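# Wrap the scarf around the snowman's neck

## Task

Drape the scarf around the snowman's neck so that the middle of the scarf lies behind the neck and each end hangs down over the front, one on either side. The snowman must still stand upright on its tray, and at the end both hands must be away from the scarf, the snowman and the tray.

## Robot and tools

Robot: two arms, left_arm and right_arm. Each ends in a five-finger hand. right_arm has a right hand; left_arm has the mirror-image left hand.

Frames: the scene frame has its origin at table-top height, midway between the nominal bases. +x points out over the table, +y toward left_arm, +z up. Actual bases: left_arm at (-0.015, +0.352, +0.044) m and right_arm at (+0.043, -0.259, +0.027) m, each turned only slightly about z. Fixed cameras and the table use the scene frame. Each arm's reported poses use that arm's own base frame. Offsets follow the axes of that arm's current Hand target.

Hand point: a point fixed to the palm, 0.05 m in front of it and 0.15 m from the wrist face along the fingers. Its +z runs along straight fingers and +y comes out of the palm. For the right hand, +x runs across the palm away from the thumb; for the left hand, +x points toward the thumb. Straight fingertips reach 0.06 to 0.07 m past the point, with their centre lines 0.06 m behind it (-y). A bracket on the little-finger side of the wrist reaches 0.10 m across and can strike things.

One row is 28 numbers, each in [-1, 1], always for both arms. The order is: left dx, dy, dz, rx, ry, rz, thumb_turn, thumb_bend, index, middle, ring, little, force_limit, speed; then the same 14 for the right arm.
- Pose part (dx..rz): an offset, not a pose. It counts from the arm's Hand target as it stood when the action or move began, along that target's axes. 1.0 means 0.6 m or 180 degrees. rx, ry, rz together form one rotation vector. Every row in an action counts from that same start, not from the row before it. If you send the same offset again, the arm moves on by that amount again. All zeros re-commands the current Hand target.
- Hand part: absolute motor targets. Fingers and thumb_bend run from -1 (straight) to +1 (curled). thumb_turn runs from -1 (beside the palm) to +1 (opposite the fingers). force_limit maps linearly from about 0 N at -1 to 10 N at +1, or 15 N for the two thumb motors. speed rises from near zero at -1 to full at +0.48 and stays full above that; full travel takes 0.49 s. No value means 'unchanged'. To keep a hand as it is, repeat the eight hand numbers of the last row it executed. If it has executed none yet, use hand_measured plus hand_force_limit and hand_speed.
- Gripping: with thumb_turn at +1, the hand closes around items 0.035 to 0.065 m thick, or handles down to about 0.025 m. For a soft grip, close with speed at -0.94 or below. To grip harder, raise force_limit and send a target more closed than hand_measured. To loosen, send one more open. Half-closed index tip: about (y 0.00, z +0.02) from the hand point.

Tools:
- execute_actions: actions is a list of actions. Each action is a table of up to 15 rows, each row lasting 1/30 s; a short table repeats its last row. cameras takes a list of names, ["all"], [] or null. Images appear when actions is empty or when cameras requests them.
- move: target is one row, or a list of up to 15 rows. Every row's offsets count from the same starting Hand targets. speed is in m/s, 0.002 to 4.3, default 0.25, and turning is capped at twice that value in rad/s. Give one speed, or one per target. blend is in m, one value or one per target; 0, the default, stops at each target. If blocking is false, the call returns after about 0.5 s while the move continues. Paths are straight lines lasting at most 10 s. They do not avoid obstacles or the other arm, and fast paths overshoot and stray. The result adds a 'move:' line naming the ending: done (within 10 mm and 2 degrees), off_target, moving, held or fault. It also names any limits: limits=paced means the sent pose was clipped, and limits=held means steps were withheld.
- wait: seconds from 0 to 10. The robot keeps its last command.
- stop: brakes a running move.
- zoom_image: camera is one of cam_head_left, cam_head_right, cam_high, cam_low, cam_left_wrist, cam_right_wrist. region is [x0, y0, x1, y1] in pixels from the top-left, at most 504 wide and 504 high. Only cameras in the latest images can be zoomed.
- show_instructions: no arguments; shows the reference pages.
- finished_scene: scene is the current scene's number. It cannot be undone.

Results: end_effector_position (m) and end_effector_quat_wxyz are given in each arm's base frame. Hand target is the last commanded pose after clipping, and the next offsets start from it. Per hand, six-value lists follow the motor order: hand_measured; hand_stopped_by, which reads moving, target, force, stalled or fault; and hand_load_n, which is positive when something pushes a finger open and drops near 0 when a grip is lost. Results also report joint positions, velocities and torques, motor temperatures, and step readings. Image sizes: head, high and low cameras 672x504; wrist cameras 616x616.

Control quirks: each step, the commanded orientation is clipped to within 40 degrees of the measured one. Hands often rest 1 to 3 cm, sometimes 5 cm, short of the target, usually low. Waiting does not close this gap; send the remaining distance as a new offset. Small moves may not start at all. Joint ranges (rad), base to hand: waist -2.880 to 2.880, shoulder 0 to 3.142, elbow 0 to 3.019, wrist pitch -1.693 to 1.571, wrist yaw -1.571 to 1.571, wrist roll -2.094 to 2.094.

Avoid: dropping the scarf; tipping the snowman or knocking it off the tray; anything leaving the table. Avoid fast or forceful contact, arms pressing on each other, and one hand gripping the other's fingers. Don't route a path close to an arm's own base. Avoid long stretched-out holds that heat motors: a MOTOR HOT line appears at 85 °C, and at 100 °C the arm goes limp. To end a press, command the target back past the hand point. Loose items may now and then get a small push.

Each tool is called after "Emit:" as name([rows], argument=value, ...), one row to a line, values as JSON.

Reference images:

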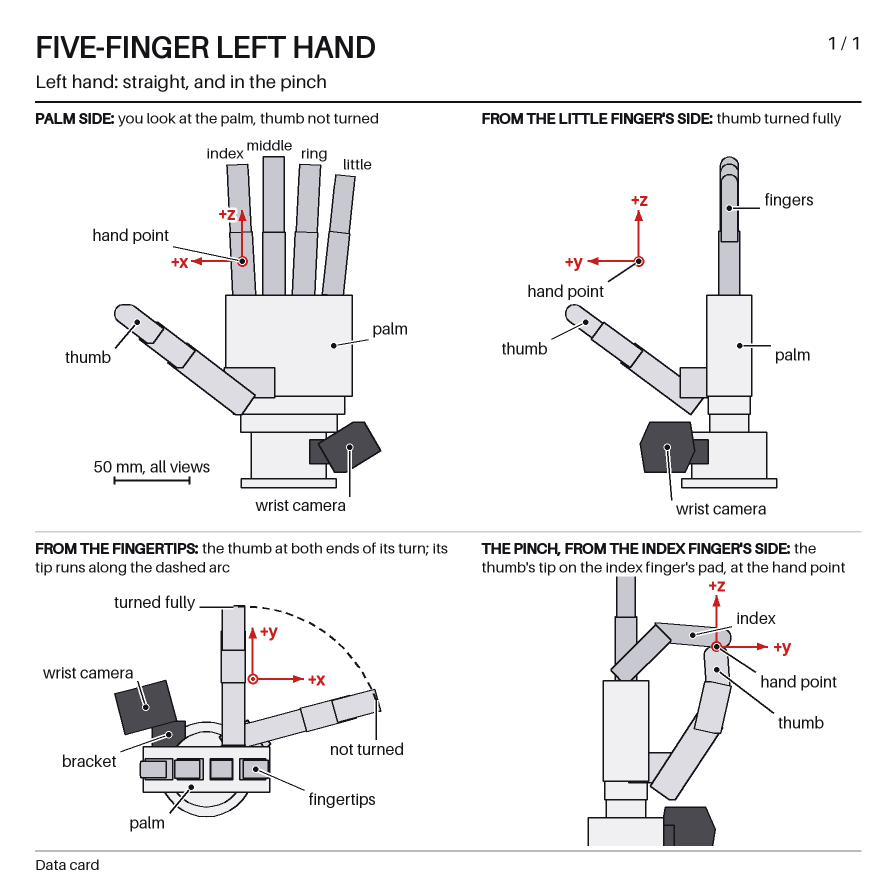

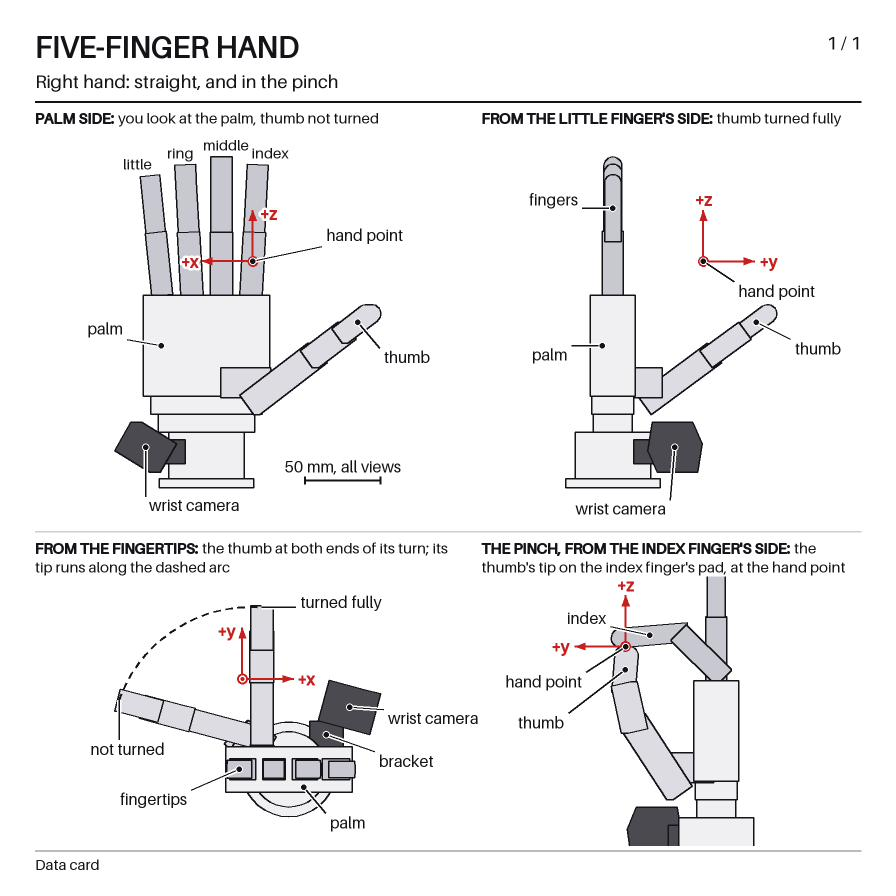

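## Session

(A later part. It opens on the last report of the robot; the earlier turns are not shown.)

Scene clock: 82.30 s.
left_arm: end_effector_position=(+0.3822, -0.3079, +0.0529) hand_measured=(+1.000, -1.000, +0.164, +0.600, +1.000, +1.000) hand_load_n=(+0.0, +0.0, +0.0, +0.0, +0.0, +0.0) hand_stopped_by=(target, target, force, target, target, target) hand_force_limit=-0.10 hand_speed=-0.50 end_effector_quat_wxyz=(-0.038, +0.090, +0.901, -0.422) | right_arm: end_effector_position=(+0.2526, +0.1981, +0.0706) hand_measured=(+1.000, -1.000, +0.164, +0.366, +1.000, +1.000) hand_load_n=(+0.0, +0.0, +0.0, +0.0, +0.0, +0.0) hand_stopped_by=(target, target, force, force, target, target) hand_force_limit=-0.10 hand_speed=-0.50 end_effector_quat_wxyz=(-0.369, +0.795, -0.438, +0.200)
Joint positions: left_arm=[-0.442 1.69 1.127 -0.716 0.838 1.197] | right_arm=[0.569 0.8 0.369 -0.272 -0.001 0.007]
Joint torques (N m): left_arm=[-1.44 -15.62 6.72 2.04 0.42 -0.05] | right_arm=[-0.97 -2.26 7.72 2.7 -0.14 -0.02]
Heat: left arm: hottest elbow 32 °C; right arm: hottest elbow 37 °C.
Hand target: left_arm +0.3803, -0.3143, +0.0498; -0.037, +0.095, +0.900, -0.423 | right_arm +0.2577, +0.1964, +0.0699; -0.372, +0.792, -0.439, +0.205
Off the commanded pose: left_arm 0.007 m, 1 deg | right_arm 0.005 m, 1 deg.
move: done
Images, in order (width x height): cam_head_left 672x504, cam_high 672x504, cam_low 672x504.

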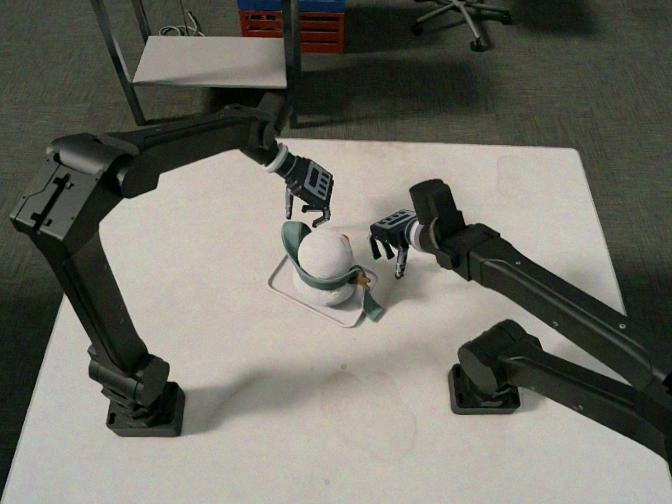

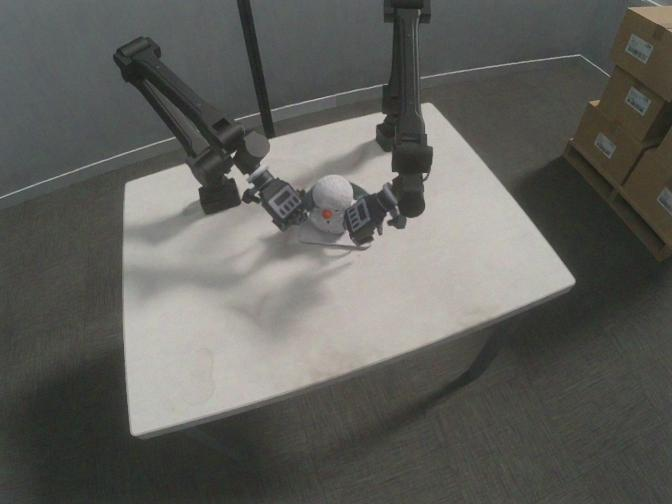

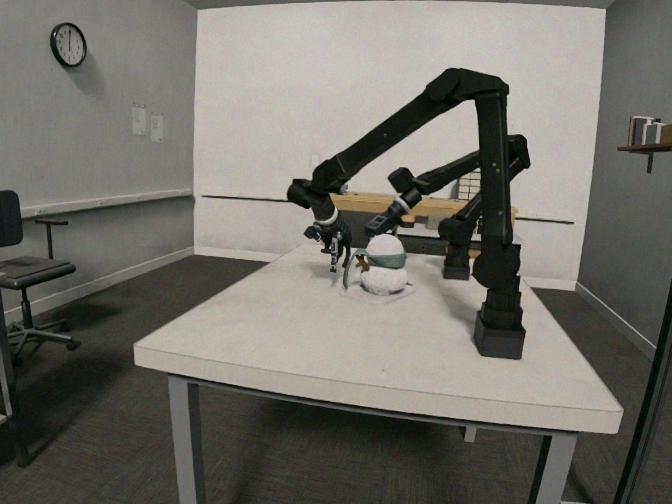

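Emit:
move([
  [0,-0.124,-0.1647,0,0,0,1,-1,0.5,0.6,1,1,-0.1,-0.5,0,-0.1218,-0.1663,0,0,0,1,-1,0.5,0.6,1,1,-0.1,-0.5],
  [0,-0.105,-0.3207,0,0,0,1,-1,0.5,0.6,1,1,-0.1,-0.5,0,-0.1008,-0.3223,0,0,0,1,-1,0.5,0.6,1,1,-0.1,-0.5],
], speed=[0.1,0.15], blend=0.02, cameras=["cam_high","cam_head_left","cam_low"])

Emit:
zoom_image(camera="cam_head_left", region=[250, 190, 430, 350])

Emit:
zoom_image(camera="cam_high", region=[240, 150, 440, 270])

Emit:
zoom_image(camera="cam_low", region=[300, 200, 450, 320])

Scene clock: 85.97 s.
left_arm: end_effector_position=(+0.3838, -0.2083, +0.1984) hand_measured=(+1.000, -1.000, +0.164, +0.600, +1.000, +1.000) hand_load_n=(+0.0, +0.0, +0.0, +0.0, +0.0, +0.0) hand_stopped_by=(target, target, force, target, target, target) hand_force_limit=-0.10 hand_speed=-0.50 end_effector_quat_wxyz=(-0.063, +0.084, +0.902, -0.418) | right_arm: end_effector_position=(+0.1616, +0.1394, +0.2143) hand_measured=(+1.000, -1.000, +0.164, +0.366, +1.000, +1.000) hand_load_n=(+0.0, +0.0, +0.0, +0.0, +0.0, +0.0) hand_stopped_by=(target, target, force, force, target, target) hand_force_limit=-0.10 hand_speed=-0.50 end_effector_quat_wxyz=(-0.357, +0.800, -0.442, +0.194)
Joint positions: left_arm=[-0.238 1.549 1.367 -1.394 0.873 1.519] | right_arm=[0.566 0.344 0.654 -1.043 -0.002 0.005]
Joint torques (N m): left_arm=[0.03 -15.5 12.57 0.08 0.59 0.14] | right_arm=[-0.91 1.26 12.23 1.18 -0.15 -0.02]
Heat: left arm: hottest elbow 32 °C; right arm: hottest elbow 38 °C.
Hand target: left_arm +0.3998, -0.2084, +0.2212; -0.037, +0.095, +0.900, -0.423 | right_arm +0.1645, +0.1377, +0.2401; -0.372, +0.792, -0.439, +0.206
Off the commanded pose: left_arm 0.028 m, 3 deg | right_arm 0.026 m, 2 deg.
move: off_target (left_arm, right_arm)
Images, in order (width x height): cam_head_left 672x504, cam_high 672x504, cam_low 672x504.

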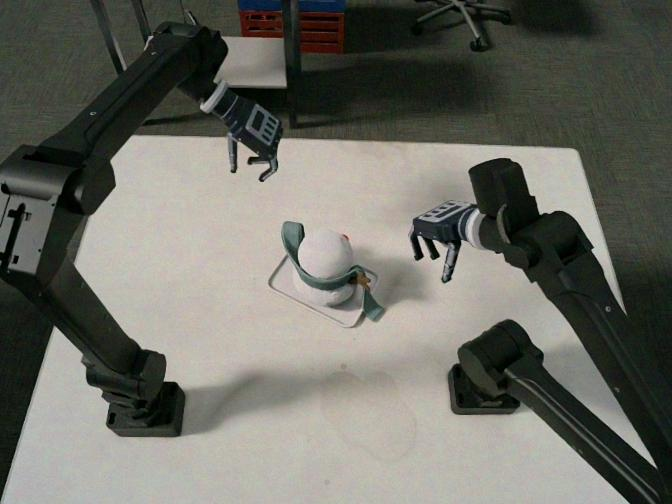

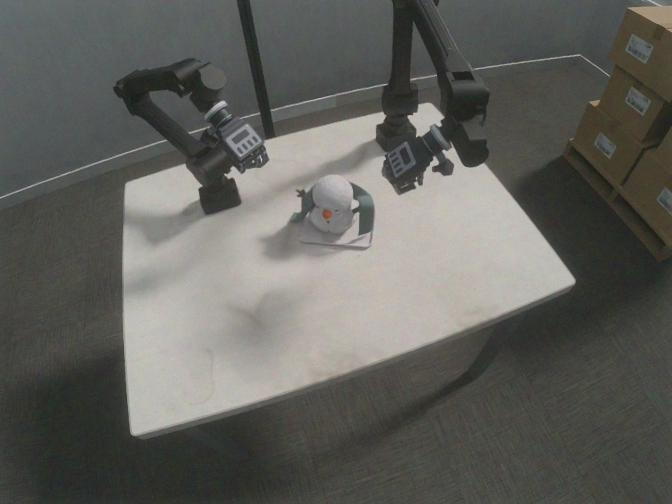

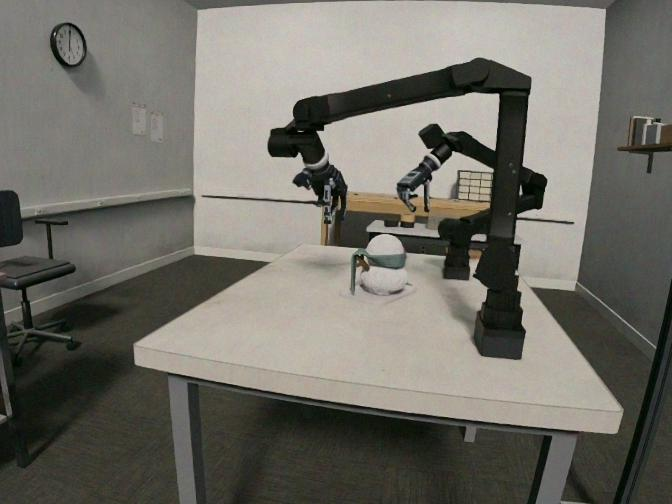

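Scaled by 2.800.

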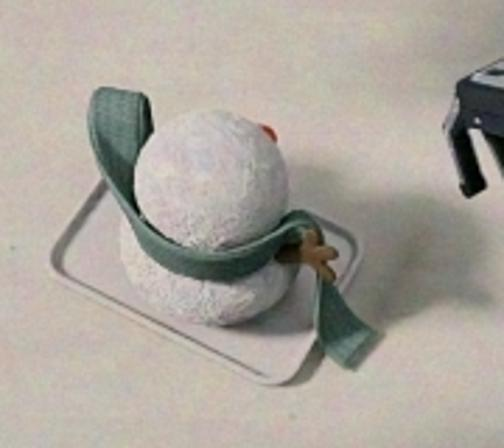

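Scaled by 2.520.

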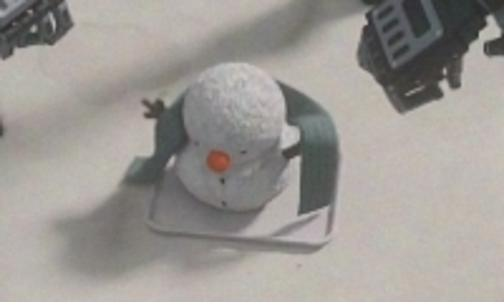

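Scaled by 3.360.

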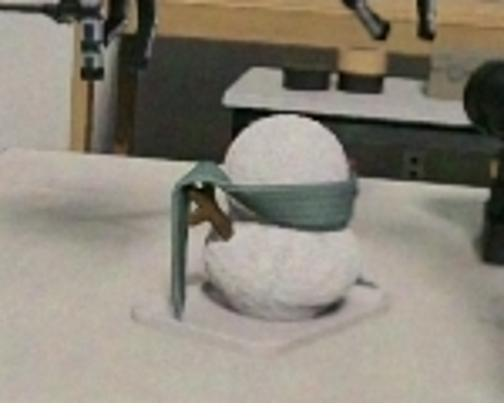

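Emit:
execute_actions(actions=[])

Emit:
zoom_image(camera="cam_high", region=[280, 165, 390, 260])

Emit:
zoom_image(camera="cam_head_right", region=[190, 190, 370, 350])

Emit:
zoom_image(camera="cam_head_left", region=[260, 210, 390, 340])

Scene clock: 88.47 s.
left_arm: end_effector_position=(+0.3839, -0.2083, +0.1983) hand_measured=(+1.000, -1.000, +0.164, +0.600, +1.000, +1.000) hand_load_n=(+0.0, +0.0, -0.5, +0.0, +0.5, +0.0) hand_stopped_by=(target, target, force, target, target, target) hand_force_limit=-0.10 hand_speed=-0.50 end_effector_quat_wxyz=(-0.063, +0.084, +0.902, -0.418) | right_arm: end_effector_position=(+0.1616, +0.1394, +0.2143) hand_measured=(+1.000, -1.000, +0.164, +0.366, +1.000, +1.000) hand_load_n=(+0.0, +0.0, +0.0, -0.5, +0.0, +0.0) hand_stopped_by=(target, target, force, force, target, target) hand_force_limit=-0.10 hand_speed=-0.50 end_effector_quat_wxyz=(-0.357, +0.800, -0.442, +0.194)
Joint positions: left_arm=[-0.238 1.549 1.367 -1.394 0.873 1.52] | right_arm=[0.566 0.344 0.654 -1.043 -0.002 0.005]
Joint velocities: within noise
Joint torques (N m): left_arm=[0.09 -15.5 12.59 0.1 0.58 0.13] | right_arm=[-0.91 1.26 12.23 1.2 -0.15 -0.02]
Motor temperatures (°C): left_arm=[27 29 33 26 27 27] | right_arm=[29 30 38 30 28 25]
Heat: left arm: hottest elbow 33 °C; right arm: hottest elbow 38 °C.
Hand target: left_arm +0.3998, -0.2084, +0.2212; -0.037, +0.095, +0.900, -0.423 | right_arm +0.1645, +0.1377, +0.2401; -0.372, +0.792, -0.439, +0.206
Off the commanded pose: left_arm 0.028 m, 3 deg | right_arm 0.026 m, 2 deg.

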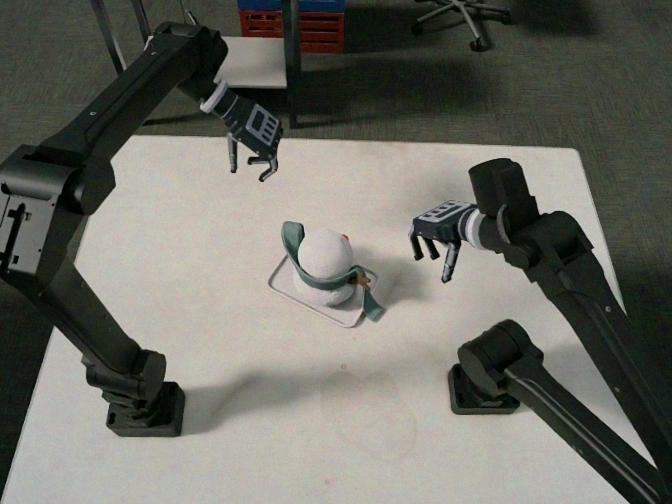

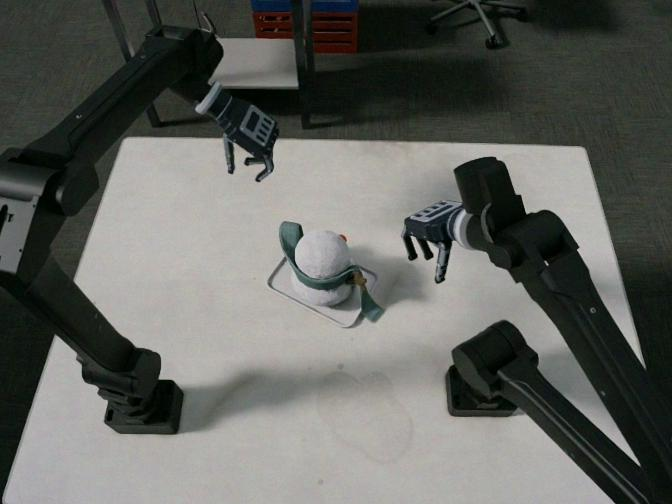

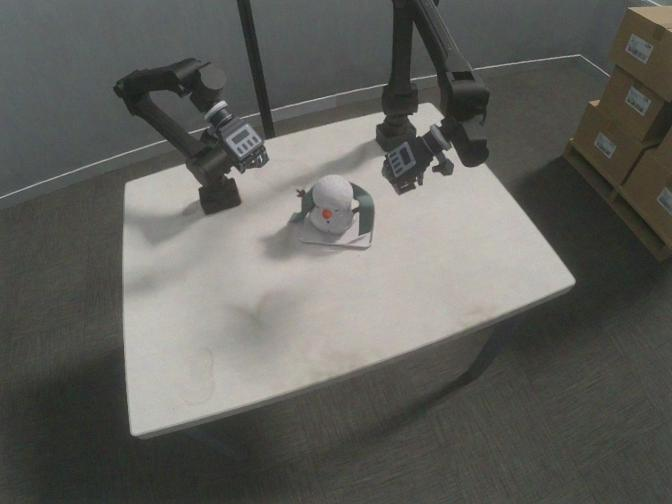

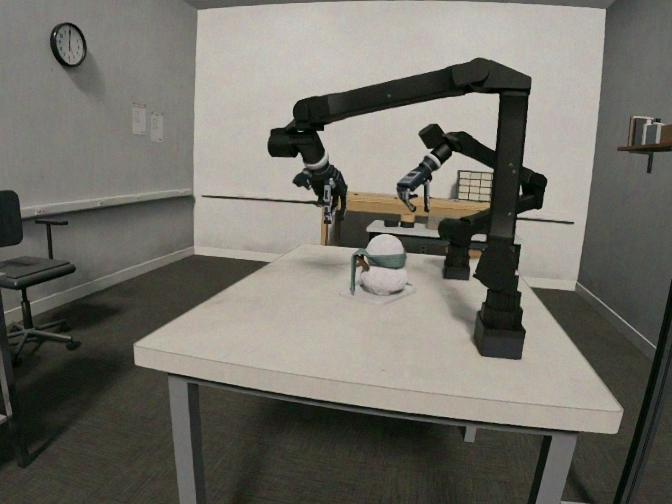

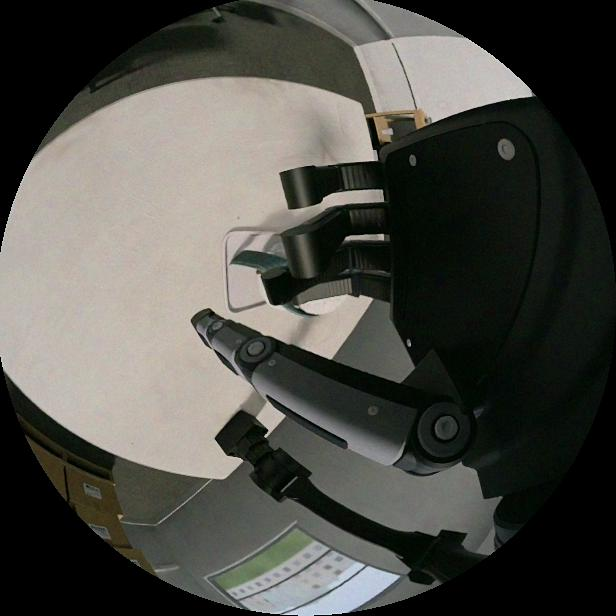

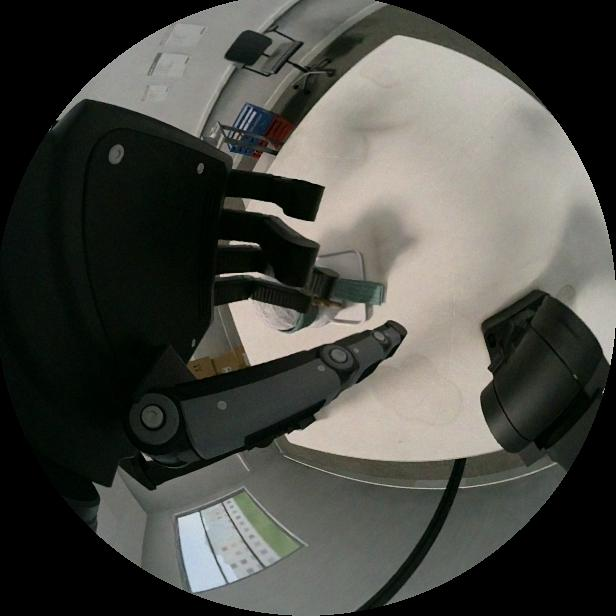

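Scaled by 4.582.

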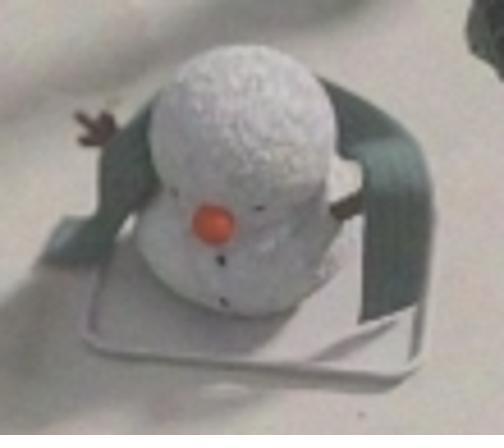

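Scaled by 2.800.

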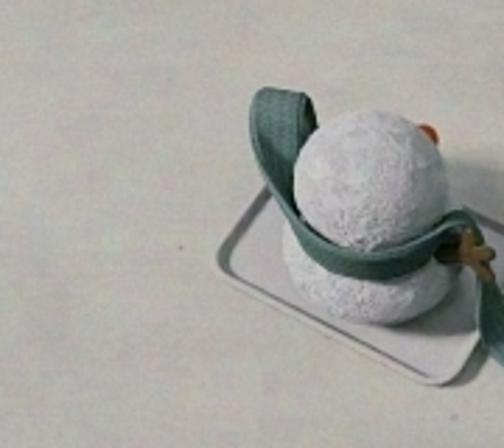

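Scaled by 3.877.

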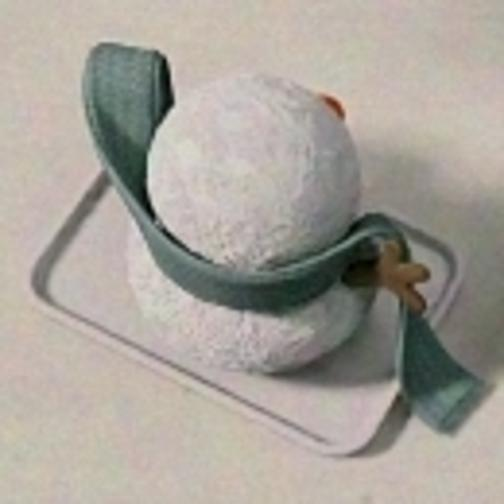

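Emit:
move(target=[0,0,0,0,0,0,1,-1,0.5,0.6,1,1,-0.1,-0.5,0,0,0,-0.21,0,0,1,-1,-1,-1,-1,-1,-0.1,-0.5], speed=0.3, cameras=["cam_head_left"])

Scene clock: 95.80 s.
left_arm: end_effector_position=(+0.3839, -0.2083, +0.1983) hand_measured=(+1.000, -1.000, +0.164, +0.600, +1.000, +1.000) hand_load_n=(+0.0, +0.0, +0.0, +0.0, +0.5, +0.0) hand_stopped_by=(target, target, force, target, target, target) hand_force_limit=-0.10 hand_speed=-0.50 end_effector_quat_wxyz=(-0.063, +0.084, +0.902, -0.418) | right_arm: end_effector_position=(+0.1557, +0.1356, +0.2218) hand_measured=(+1.000, -1.000, -1.000, -1.000, -1.000, -1.000) hand_load_n=(+0.0, +0.0, +0.0, +0.0, +0.0, +0.0) hand_stopped_by=(target, target, target, target, target, target) hand_force_limit=-0.10 hand_speed=-0.50 end_effector_quat_wxyz=(-0.082, +0.872, -0.481, +0.044)
Joint positions: left_arm=[-0.238 1.549 1.367 -1.394 0.873 1.52] | right_arm=[0.566 0.88 0.96 -1.465 -0.002 0.004]
Joint torques (N m): left_arm=[-0.15 -15.38 12.63 0.08 0.57 0.13] | right_arm=[-0.73 -3.55 11.59 0.25 -0.03 -0.01]
Heat: left arm: hottest elbow 33 °C; right arm: hottest elbow 38 °C.
Hand target: left_arm +0.3998, -0.2083, +0.2212; -0.037, +0.095, +0.900, -0.423 | right_arm +0.1644, +0.1377, +0.2400; -0.096, +0.870, -0.482, +0.052
Off the commanded pose: left_arm 0.028 m, 3 deg | right_arm 0.020 m, 2 deg.
move: off_target (left_arm, right_arm)
Images, in order (width x height): cam_head_left 672x504.

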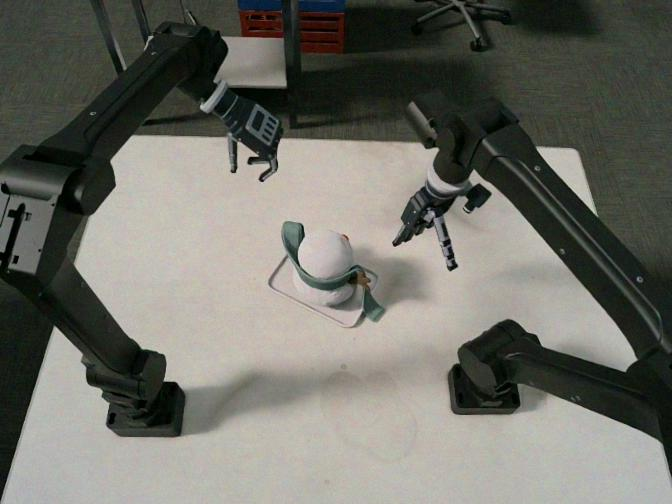

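Emit:
move(target=[0,0,0,0,0,0,1,-1,0.5,0.6,1,1,-0.1,-0.5,-0.2458,0.1833,-0.0065,0,-0.0156,-0.0705,1,-1,-1,-1,-1,-1,-0.1,-0.5], speed=0.15, cameras=["cam_head_left","cam_high"])

Emit:
zoom_image(camera="cam_head_left", region=[250, 190, 430, 350])

Emit:
zoom_image(camera="cam_high", region=[240, 140, 390, 260])

Scene clock: 99.50 s.
left_arm: end_effector_position=(+0.3839, -0.2083, +0.1983) hand_measured=(+1.000, -1.000, +0.164, +0.600, +1.000, +1.000) hand_load_n=(+0.5, +0.0, +0.0, +0.5, +0.0, +0.0) hand_stopped_by=(target, target, force, target, target, target) hand_force_limit=-0.10 hand_speed=-0.50 end_effector_quat_wxyz=(-0.063, +0.084, +0.902, -0.418) | right_arm: end_effector_position=(-0.0031, +0.2064, +0.2207) hand_measured=(+1.000, -1.000, -1.000, -1.000, -1.000, -1.000) hand_load_n=(+0.0, +0.0, +0.0, +0.0, +0.0, +0.0) hand_stopped_by=(target, target, target, target, target, target) hand_force_limit=-0.10 hand_speed=-0.50 end_effector_quat_wxyz=(-0.107, +0.917, -0.382, +0.039)
Joint positions: left_arm=[-0.238 1.549 1.367 -1.394 0.873 1.52] | right_arm=[1.417 0.788 0.916 -1.508 0.127 0.623]
Joint torques (N m): left_arm=[-0.03 -15.33 12.67 0.06 0.59 0.12] | right_arm=[1.38 -1.9 7.95 0.35 0.19 0.12]
Heat: left arm: hottest elbow 34 °C; right arm: hottest elbow 38 °C.
Hand target: left_arm +0.3998, -0.2083, +0.2212; -0.037, +0.095, +0.900, -0.423 | right_arm -0.0056, +0.2053, +0.2201; -0.101, +0.919, -0.380, +0.041
Off the commanded pose: left_arm 0.028 m, 3 deg | right_arm 0.003 m, 1 deg.
move: off_target (left_arm)
Images, in order (width x height): cam_head_left 672x504, cam_high 672x504.

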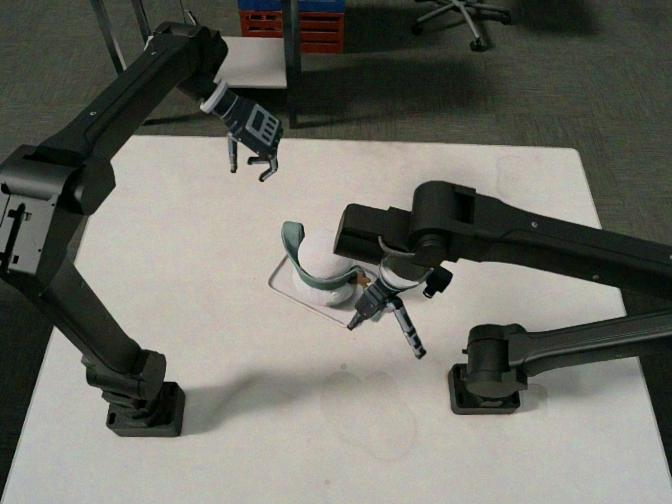

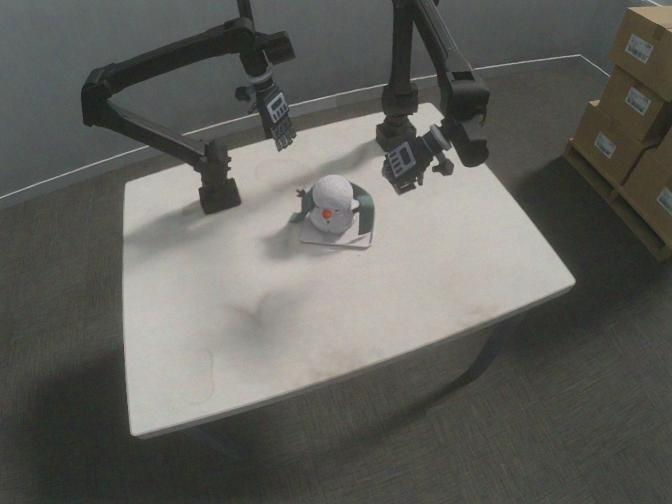

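Scaled by 2.800.

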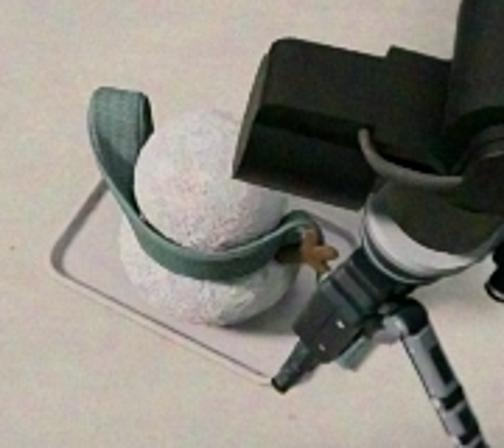

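Scaled by 3.360.

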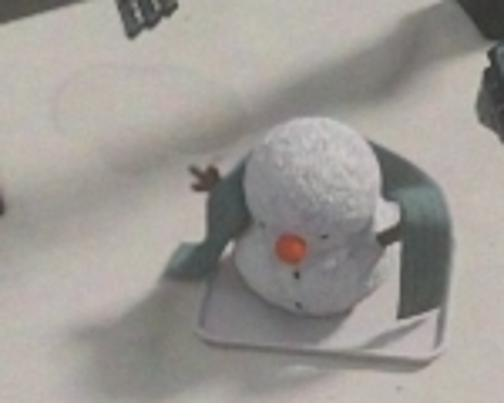

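Emit:
move(target=[0,0,0,0,0,0,1,-1,0.5,0.6,1,1,-0.1,-0.5,0,0.0576,0.2603,0,0,0,1,-1,-1,-1,-1,-1,-0.1,-0.5], speed=0.15, cameras=["cam_head_left","cam_high","cam_right_wrist"])

Emit:
zoom_image(camera="cam_head_left", region=[250, 190, 430, 350])

Emit:
zoom_image(camera="cam_high", region=[240, 140, 390, 260])

Scene clock: 102.00 s.
left_arm: end_effector_position=(+0.3839, -0.2083, +0.1983) hand_measured=(+1.000, -1.000, +0.164, +0.600, +1.000, +1.000) hand_load_n=(+0.0, +0.0, +0.0, +0.0, +0.0, +0.0) hand_stopped_by=(target, target, force, target, target, target) hand_force_limit=-0.10 hand_speed=-0.50 end_effector_quat_wxyz=(-0.063, +0.084, +0.902, -0.418) | right_arm: end_effector_position=(-0.0037, +0.2025, +0.0627) hand_measured=(+1.000, -1.000, -1.000, -1.000, -1.000, -1.000) hand_load_n=(+0.0, +0.0, +0.0, +0.0, +0.0, +0.0) hand_stopped_by=(target, target, target, target, target, target) hand_force_limit=-0.10 hand_speed=-0.50 end_effector_quat_wxyz=(-0.098, +0.918, -0.382, +0.041)
Joint positions: left_arm=[-0.238 1.549 1.367 -1.394 0.873 1.52] | right_arm=[1.417 0.843 0.522 -1.079 0.127 0.624]
Joint torques (N m): left_arm=[0.15 -15.38 12.63 0.08 0.59 0.14] | right_arm=[1.32 -1.96 7.19 1.47 0.19 0.15]
Heat: left arm: hottest elbow 34 °C; right arm: hottest elbow 38 °C.
Hand target: left_arm +0.3998, -0.2083, +0.2212; -0.037, +0.095, +0.900, -0.423 | right_arm -0.0056, +0.2055, +0.0601; -0.101, +0.919, -0.380, +0.041
Off the commanded pose: left_arm 0.028 m, 3 deg | right_arm 0.004 m, 0 deg.
move: off_target (left_arm)
Images, in order (width x height): cam_head_left 672x504, cam_high 672x504, cam_right_wrist 616x616.

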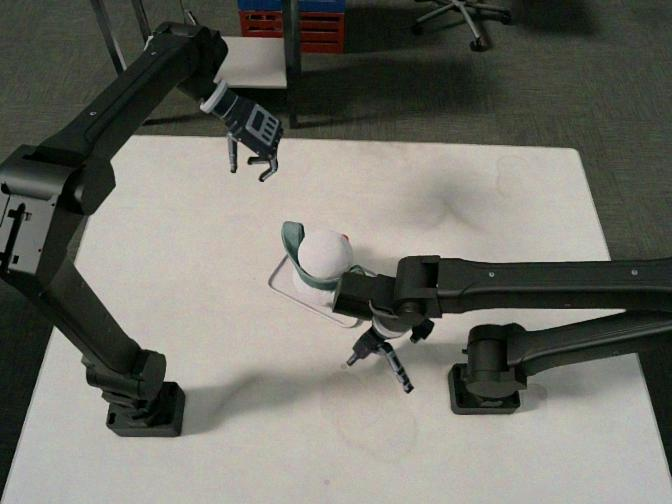

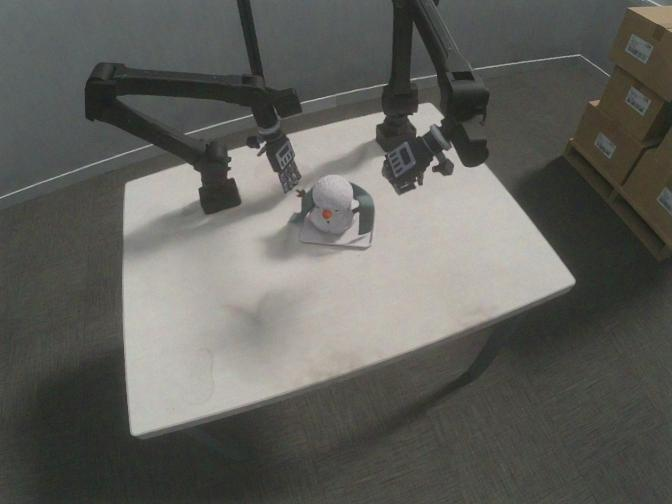

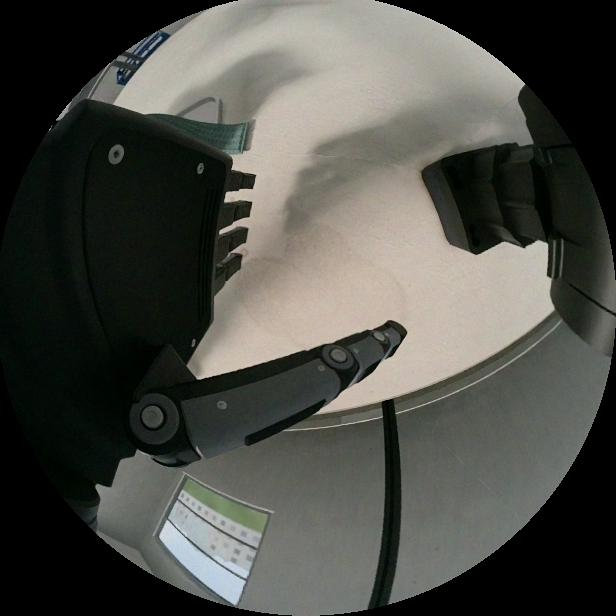

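Scaled by 2.800.

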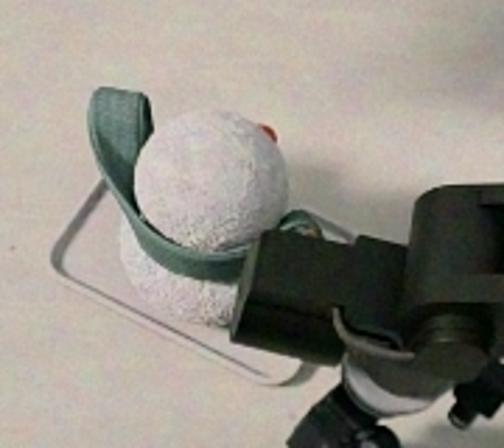

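Scaled by 3.360.

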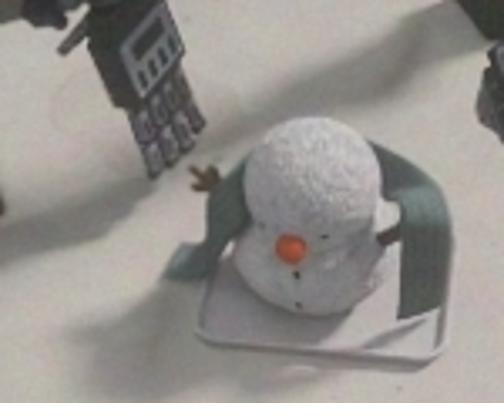

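Emit:
move(target=[0,0,0,0,0,0,1,-1,0.5,0.6,1,1,-0.1,-0.5,0,-0.0205,0.0303,0,0,0,1,-1,-1,-1,-1,-1,-0.1,-0.5], speed=0.1, cameras=["cam_low","cam_high","cam_right_wrist"])

Emit:
zoom_image(camera="cam_right_wrist", region=[130, 60, 330, 260])

Emit:
zoom_image(camera="cam_high", region=[240, 140, 390, 260])

Emit:
zoom_image(camera="cam_low", region=[300, 180, 500, 320])

Scene clock: 103.70 s.
left_arm: end_effector_position=(+0.3839, -0.2083, +0.1983) hand_measured=(+1.000, -1.000, +0.164, +0.600, +1.000, +1.000) hand_load_n=(+0.0, +0.0, +0.0, +0.0, +0.0, +0.0) hand_stopped_by=(target, target, force, target, target, target) hand_force_limit=-0.10 hand_speed=-0.50 end_effector_quat_wxyz=(-0.063, +0.084, +0.902, -0.418) | right_arm: end_effector_position=(+0.0030, +0.2151, +0.0476) hand_measured=(+1.000, -1.000, -1.000, -1.000, -1.000, -1.000) hand_load_n=(+0.0, +0.0, +0.0, +0.0, +0.0, +0.0) hand_stopped_by=(target, target, target, target, target, target) hand_force_limit=-0.10 hand_speed=-0.50 end_effector_quat_wxyz=(-0.100, +0.919, -0.378, +0.043)
Joint positions: left_arm=[-0.238 1.549 1.367 -1.394 0.873 1.52] | right_arm=[1.398 0.913 0.514 -0.994 0.126 0.597]
Joint torques (N m): left_arm=[-0.32 -15.33 12.66 0.06 0.57 0.15] | right_arm=[-0.97 -2.73 6.97 1.29 -0.08 0.01]
Heat: left arm: hottest elbow 34 °C; right arm: hottest elbow 38 °C.
Hand target: left_arm +0.3998, -0.2083, +0.2212; -0.037, +0.095, +0.900, -0.423 | right_arm +0.0058, +0.2168, +0.0451; -0.101, +0.918, -0.380, +0.041
Off the commanded pose: left_arm 0.028 m, 3 deg | right_arm 0.004 m, 0 deg.
move: off_target (left_arm)
Images, in order (width x height): cam_high 672x504, cam_low 672x504, cam_right_wrist 616x616.

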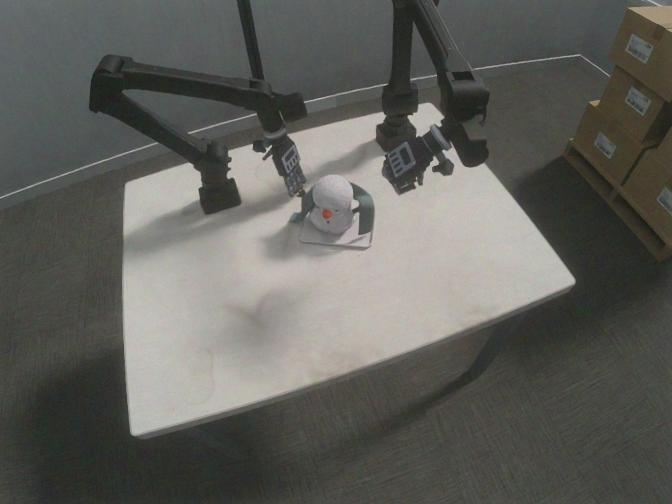

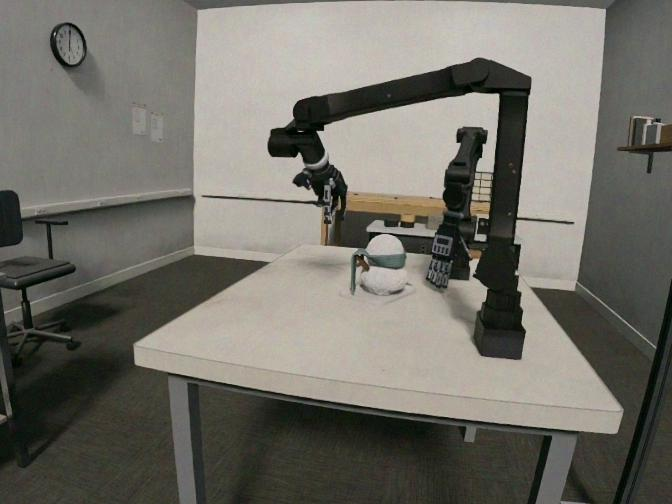

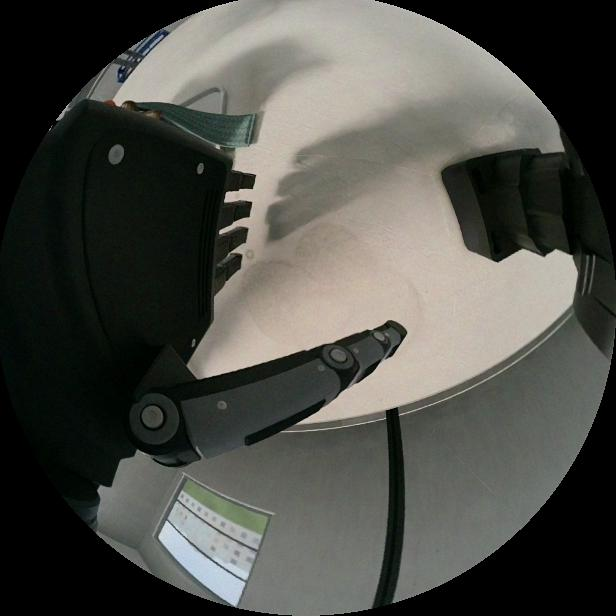

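Scaled by 2.520 from the camera's 616x616 image, which has a finer 880x880 frame.

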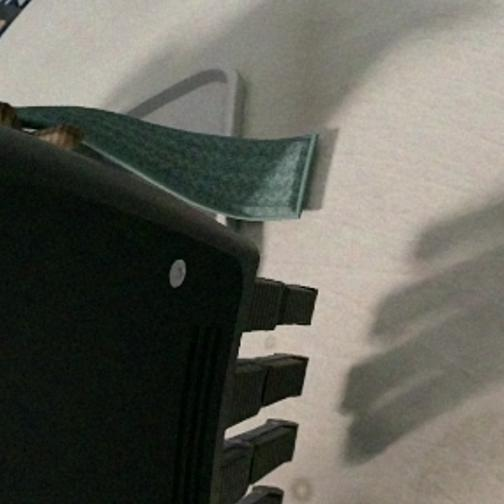

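Scaled by 3.360.

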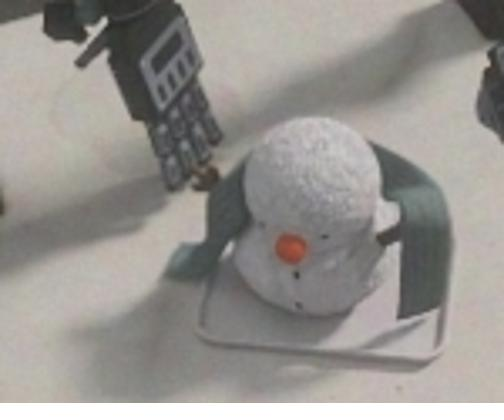

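Scaled by 2.520.

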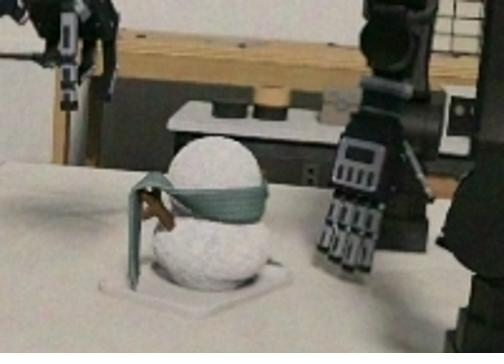

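Emit:
move(target=[0,0,0,0,0,0,1,-1,0.5,0.6,1,1,-0.1,-0.5,0.1,-0.013,0.003,0,0,0,1,-1,-1,-1,-1,-1,-0.1,-0.5], speed=0.06, cameras=["cam_low","cam_high","cam_right_wrist"])

Emit:
zoom_image(camera="cam_right_wrist", region=[130, 60, 330, 260])

Emit:
zoom_image(camera="cam_high", region=[240, 140, 390, 260])

Emit:
zoom_image(camera="cam_low", region=[300, 180, 500, 320])

Scene clock: 106.50 s.
left_arm: end_effector_position=(+0.3839, -0.2083, +0.1983) hand_measured=(+1.000, -1.000, +0.164, +0.600, +1.000, +1.000) hand_load_n=(+0.0, +0.0, +0.0, +0.0, +0.0, +0.0) hand_stopped_by=(target, target, force, target, target, target) hand_force_limit=-0.10 hand_speed=-0.50 end_effector_quat_wxyz=(-0.063, +0.084, +0.902, -0.418) | right_arm: end_effector_position=(+0.0521, +0.1818, +0.0451) hand_measured=(+1.000, -1.000, -1.000, -1.000, -1.000, -1.000) hand_load_n=(+0.0, +0.0, +0.0, +0.0, +0.0, +0.0) hand_stopped_by=(target, target, target, target, target, target) hand_force_limit=-0.10 hand_speed=-0.50 end_effector_quat_wxyz=(-0.099, +0.919, -0.378, +0.042)
Joint positions: left_arm=[-0.238 1.549 1.367 -1.394 0.873 1.52] | right_arm=[1.111 0.847 0.474 -0.993 0.069 0.314]
Joint torques (N m): left_arm=[0.09 -15.44 12.63 0.12 0.58 0.14] | right_arm=[-0.91 -3.14 7.06 0.8 -0.11 -0.01]
Heat: left arm: hottest elbow 35 °C; right arm: hottest elbow 38 °C.
Hand target: left_arm +0.3998, -0.2083, +0.2212; -0.037, +0.095, +0.900, -0.423 | right_arm +0.0538, +0.1802, +0.0449; -0.101, +0.919, -0.380, +0.041
Off the commanded pose: left_arm 0.028 m, 3 deg | right_arm 0.002 m, 0 deg.
move: off_target (left_arm)
Images, in order (width x height): cam_high 672x504, cam_low 672x504, cam_right_wrist 616x616.

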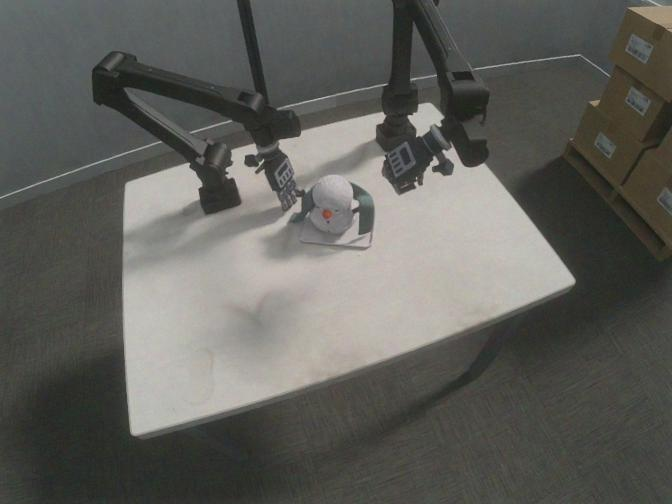

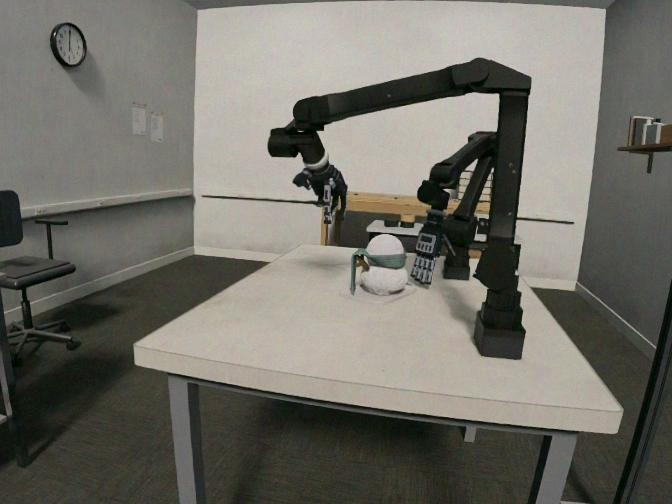

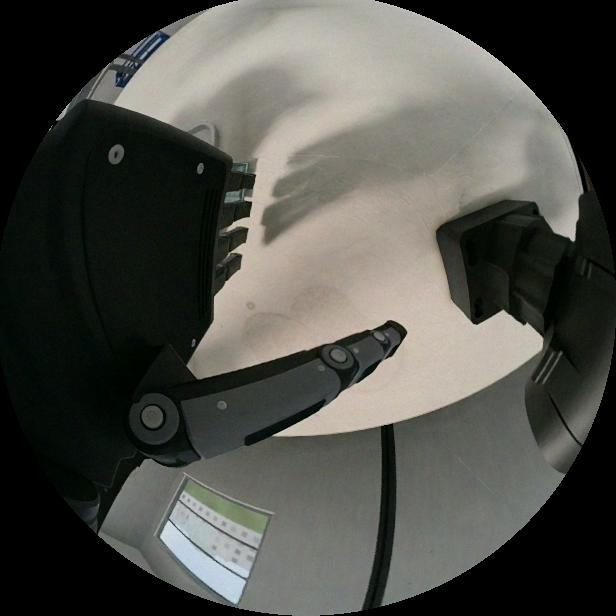

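Scaled by 2.520 from the camera's 616x616 image, which has a finer 880x880 frame.

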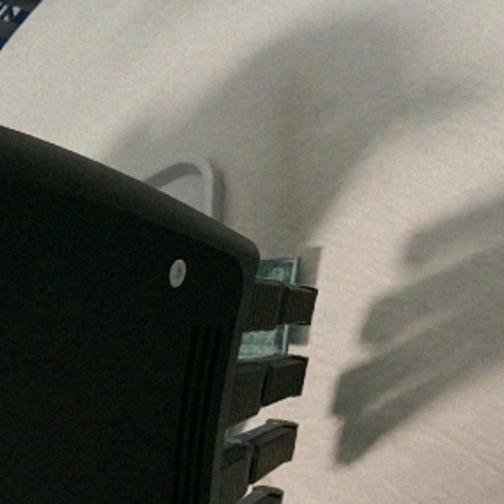

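Scaled by 3.360.

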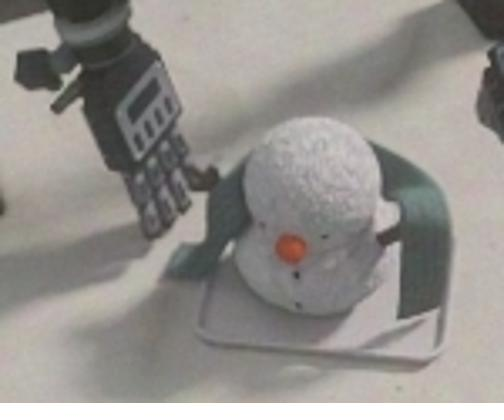

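Scaled by 2.520.

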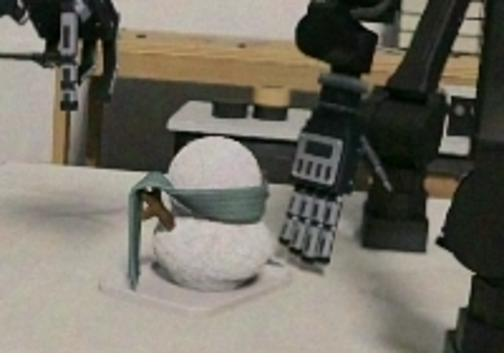

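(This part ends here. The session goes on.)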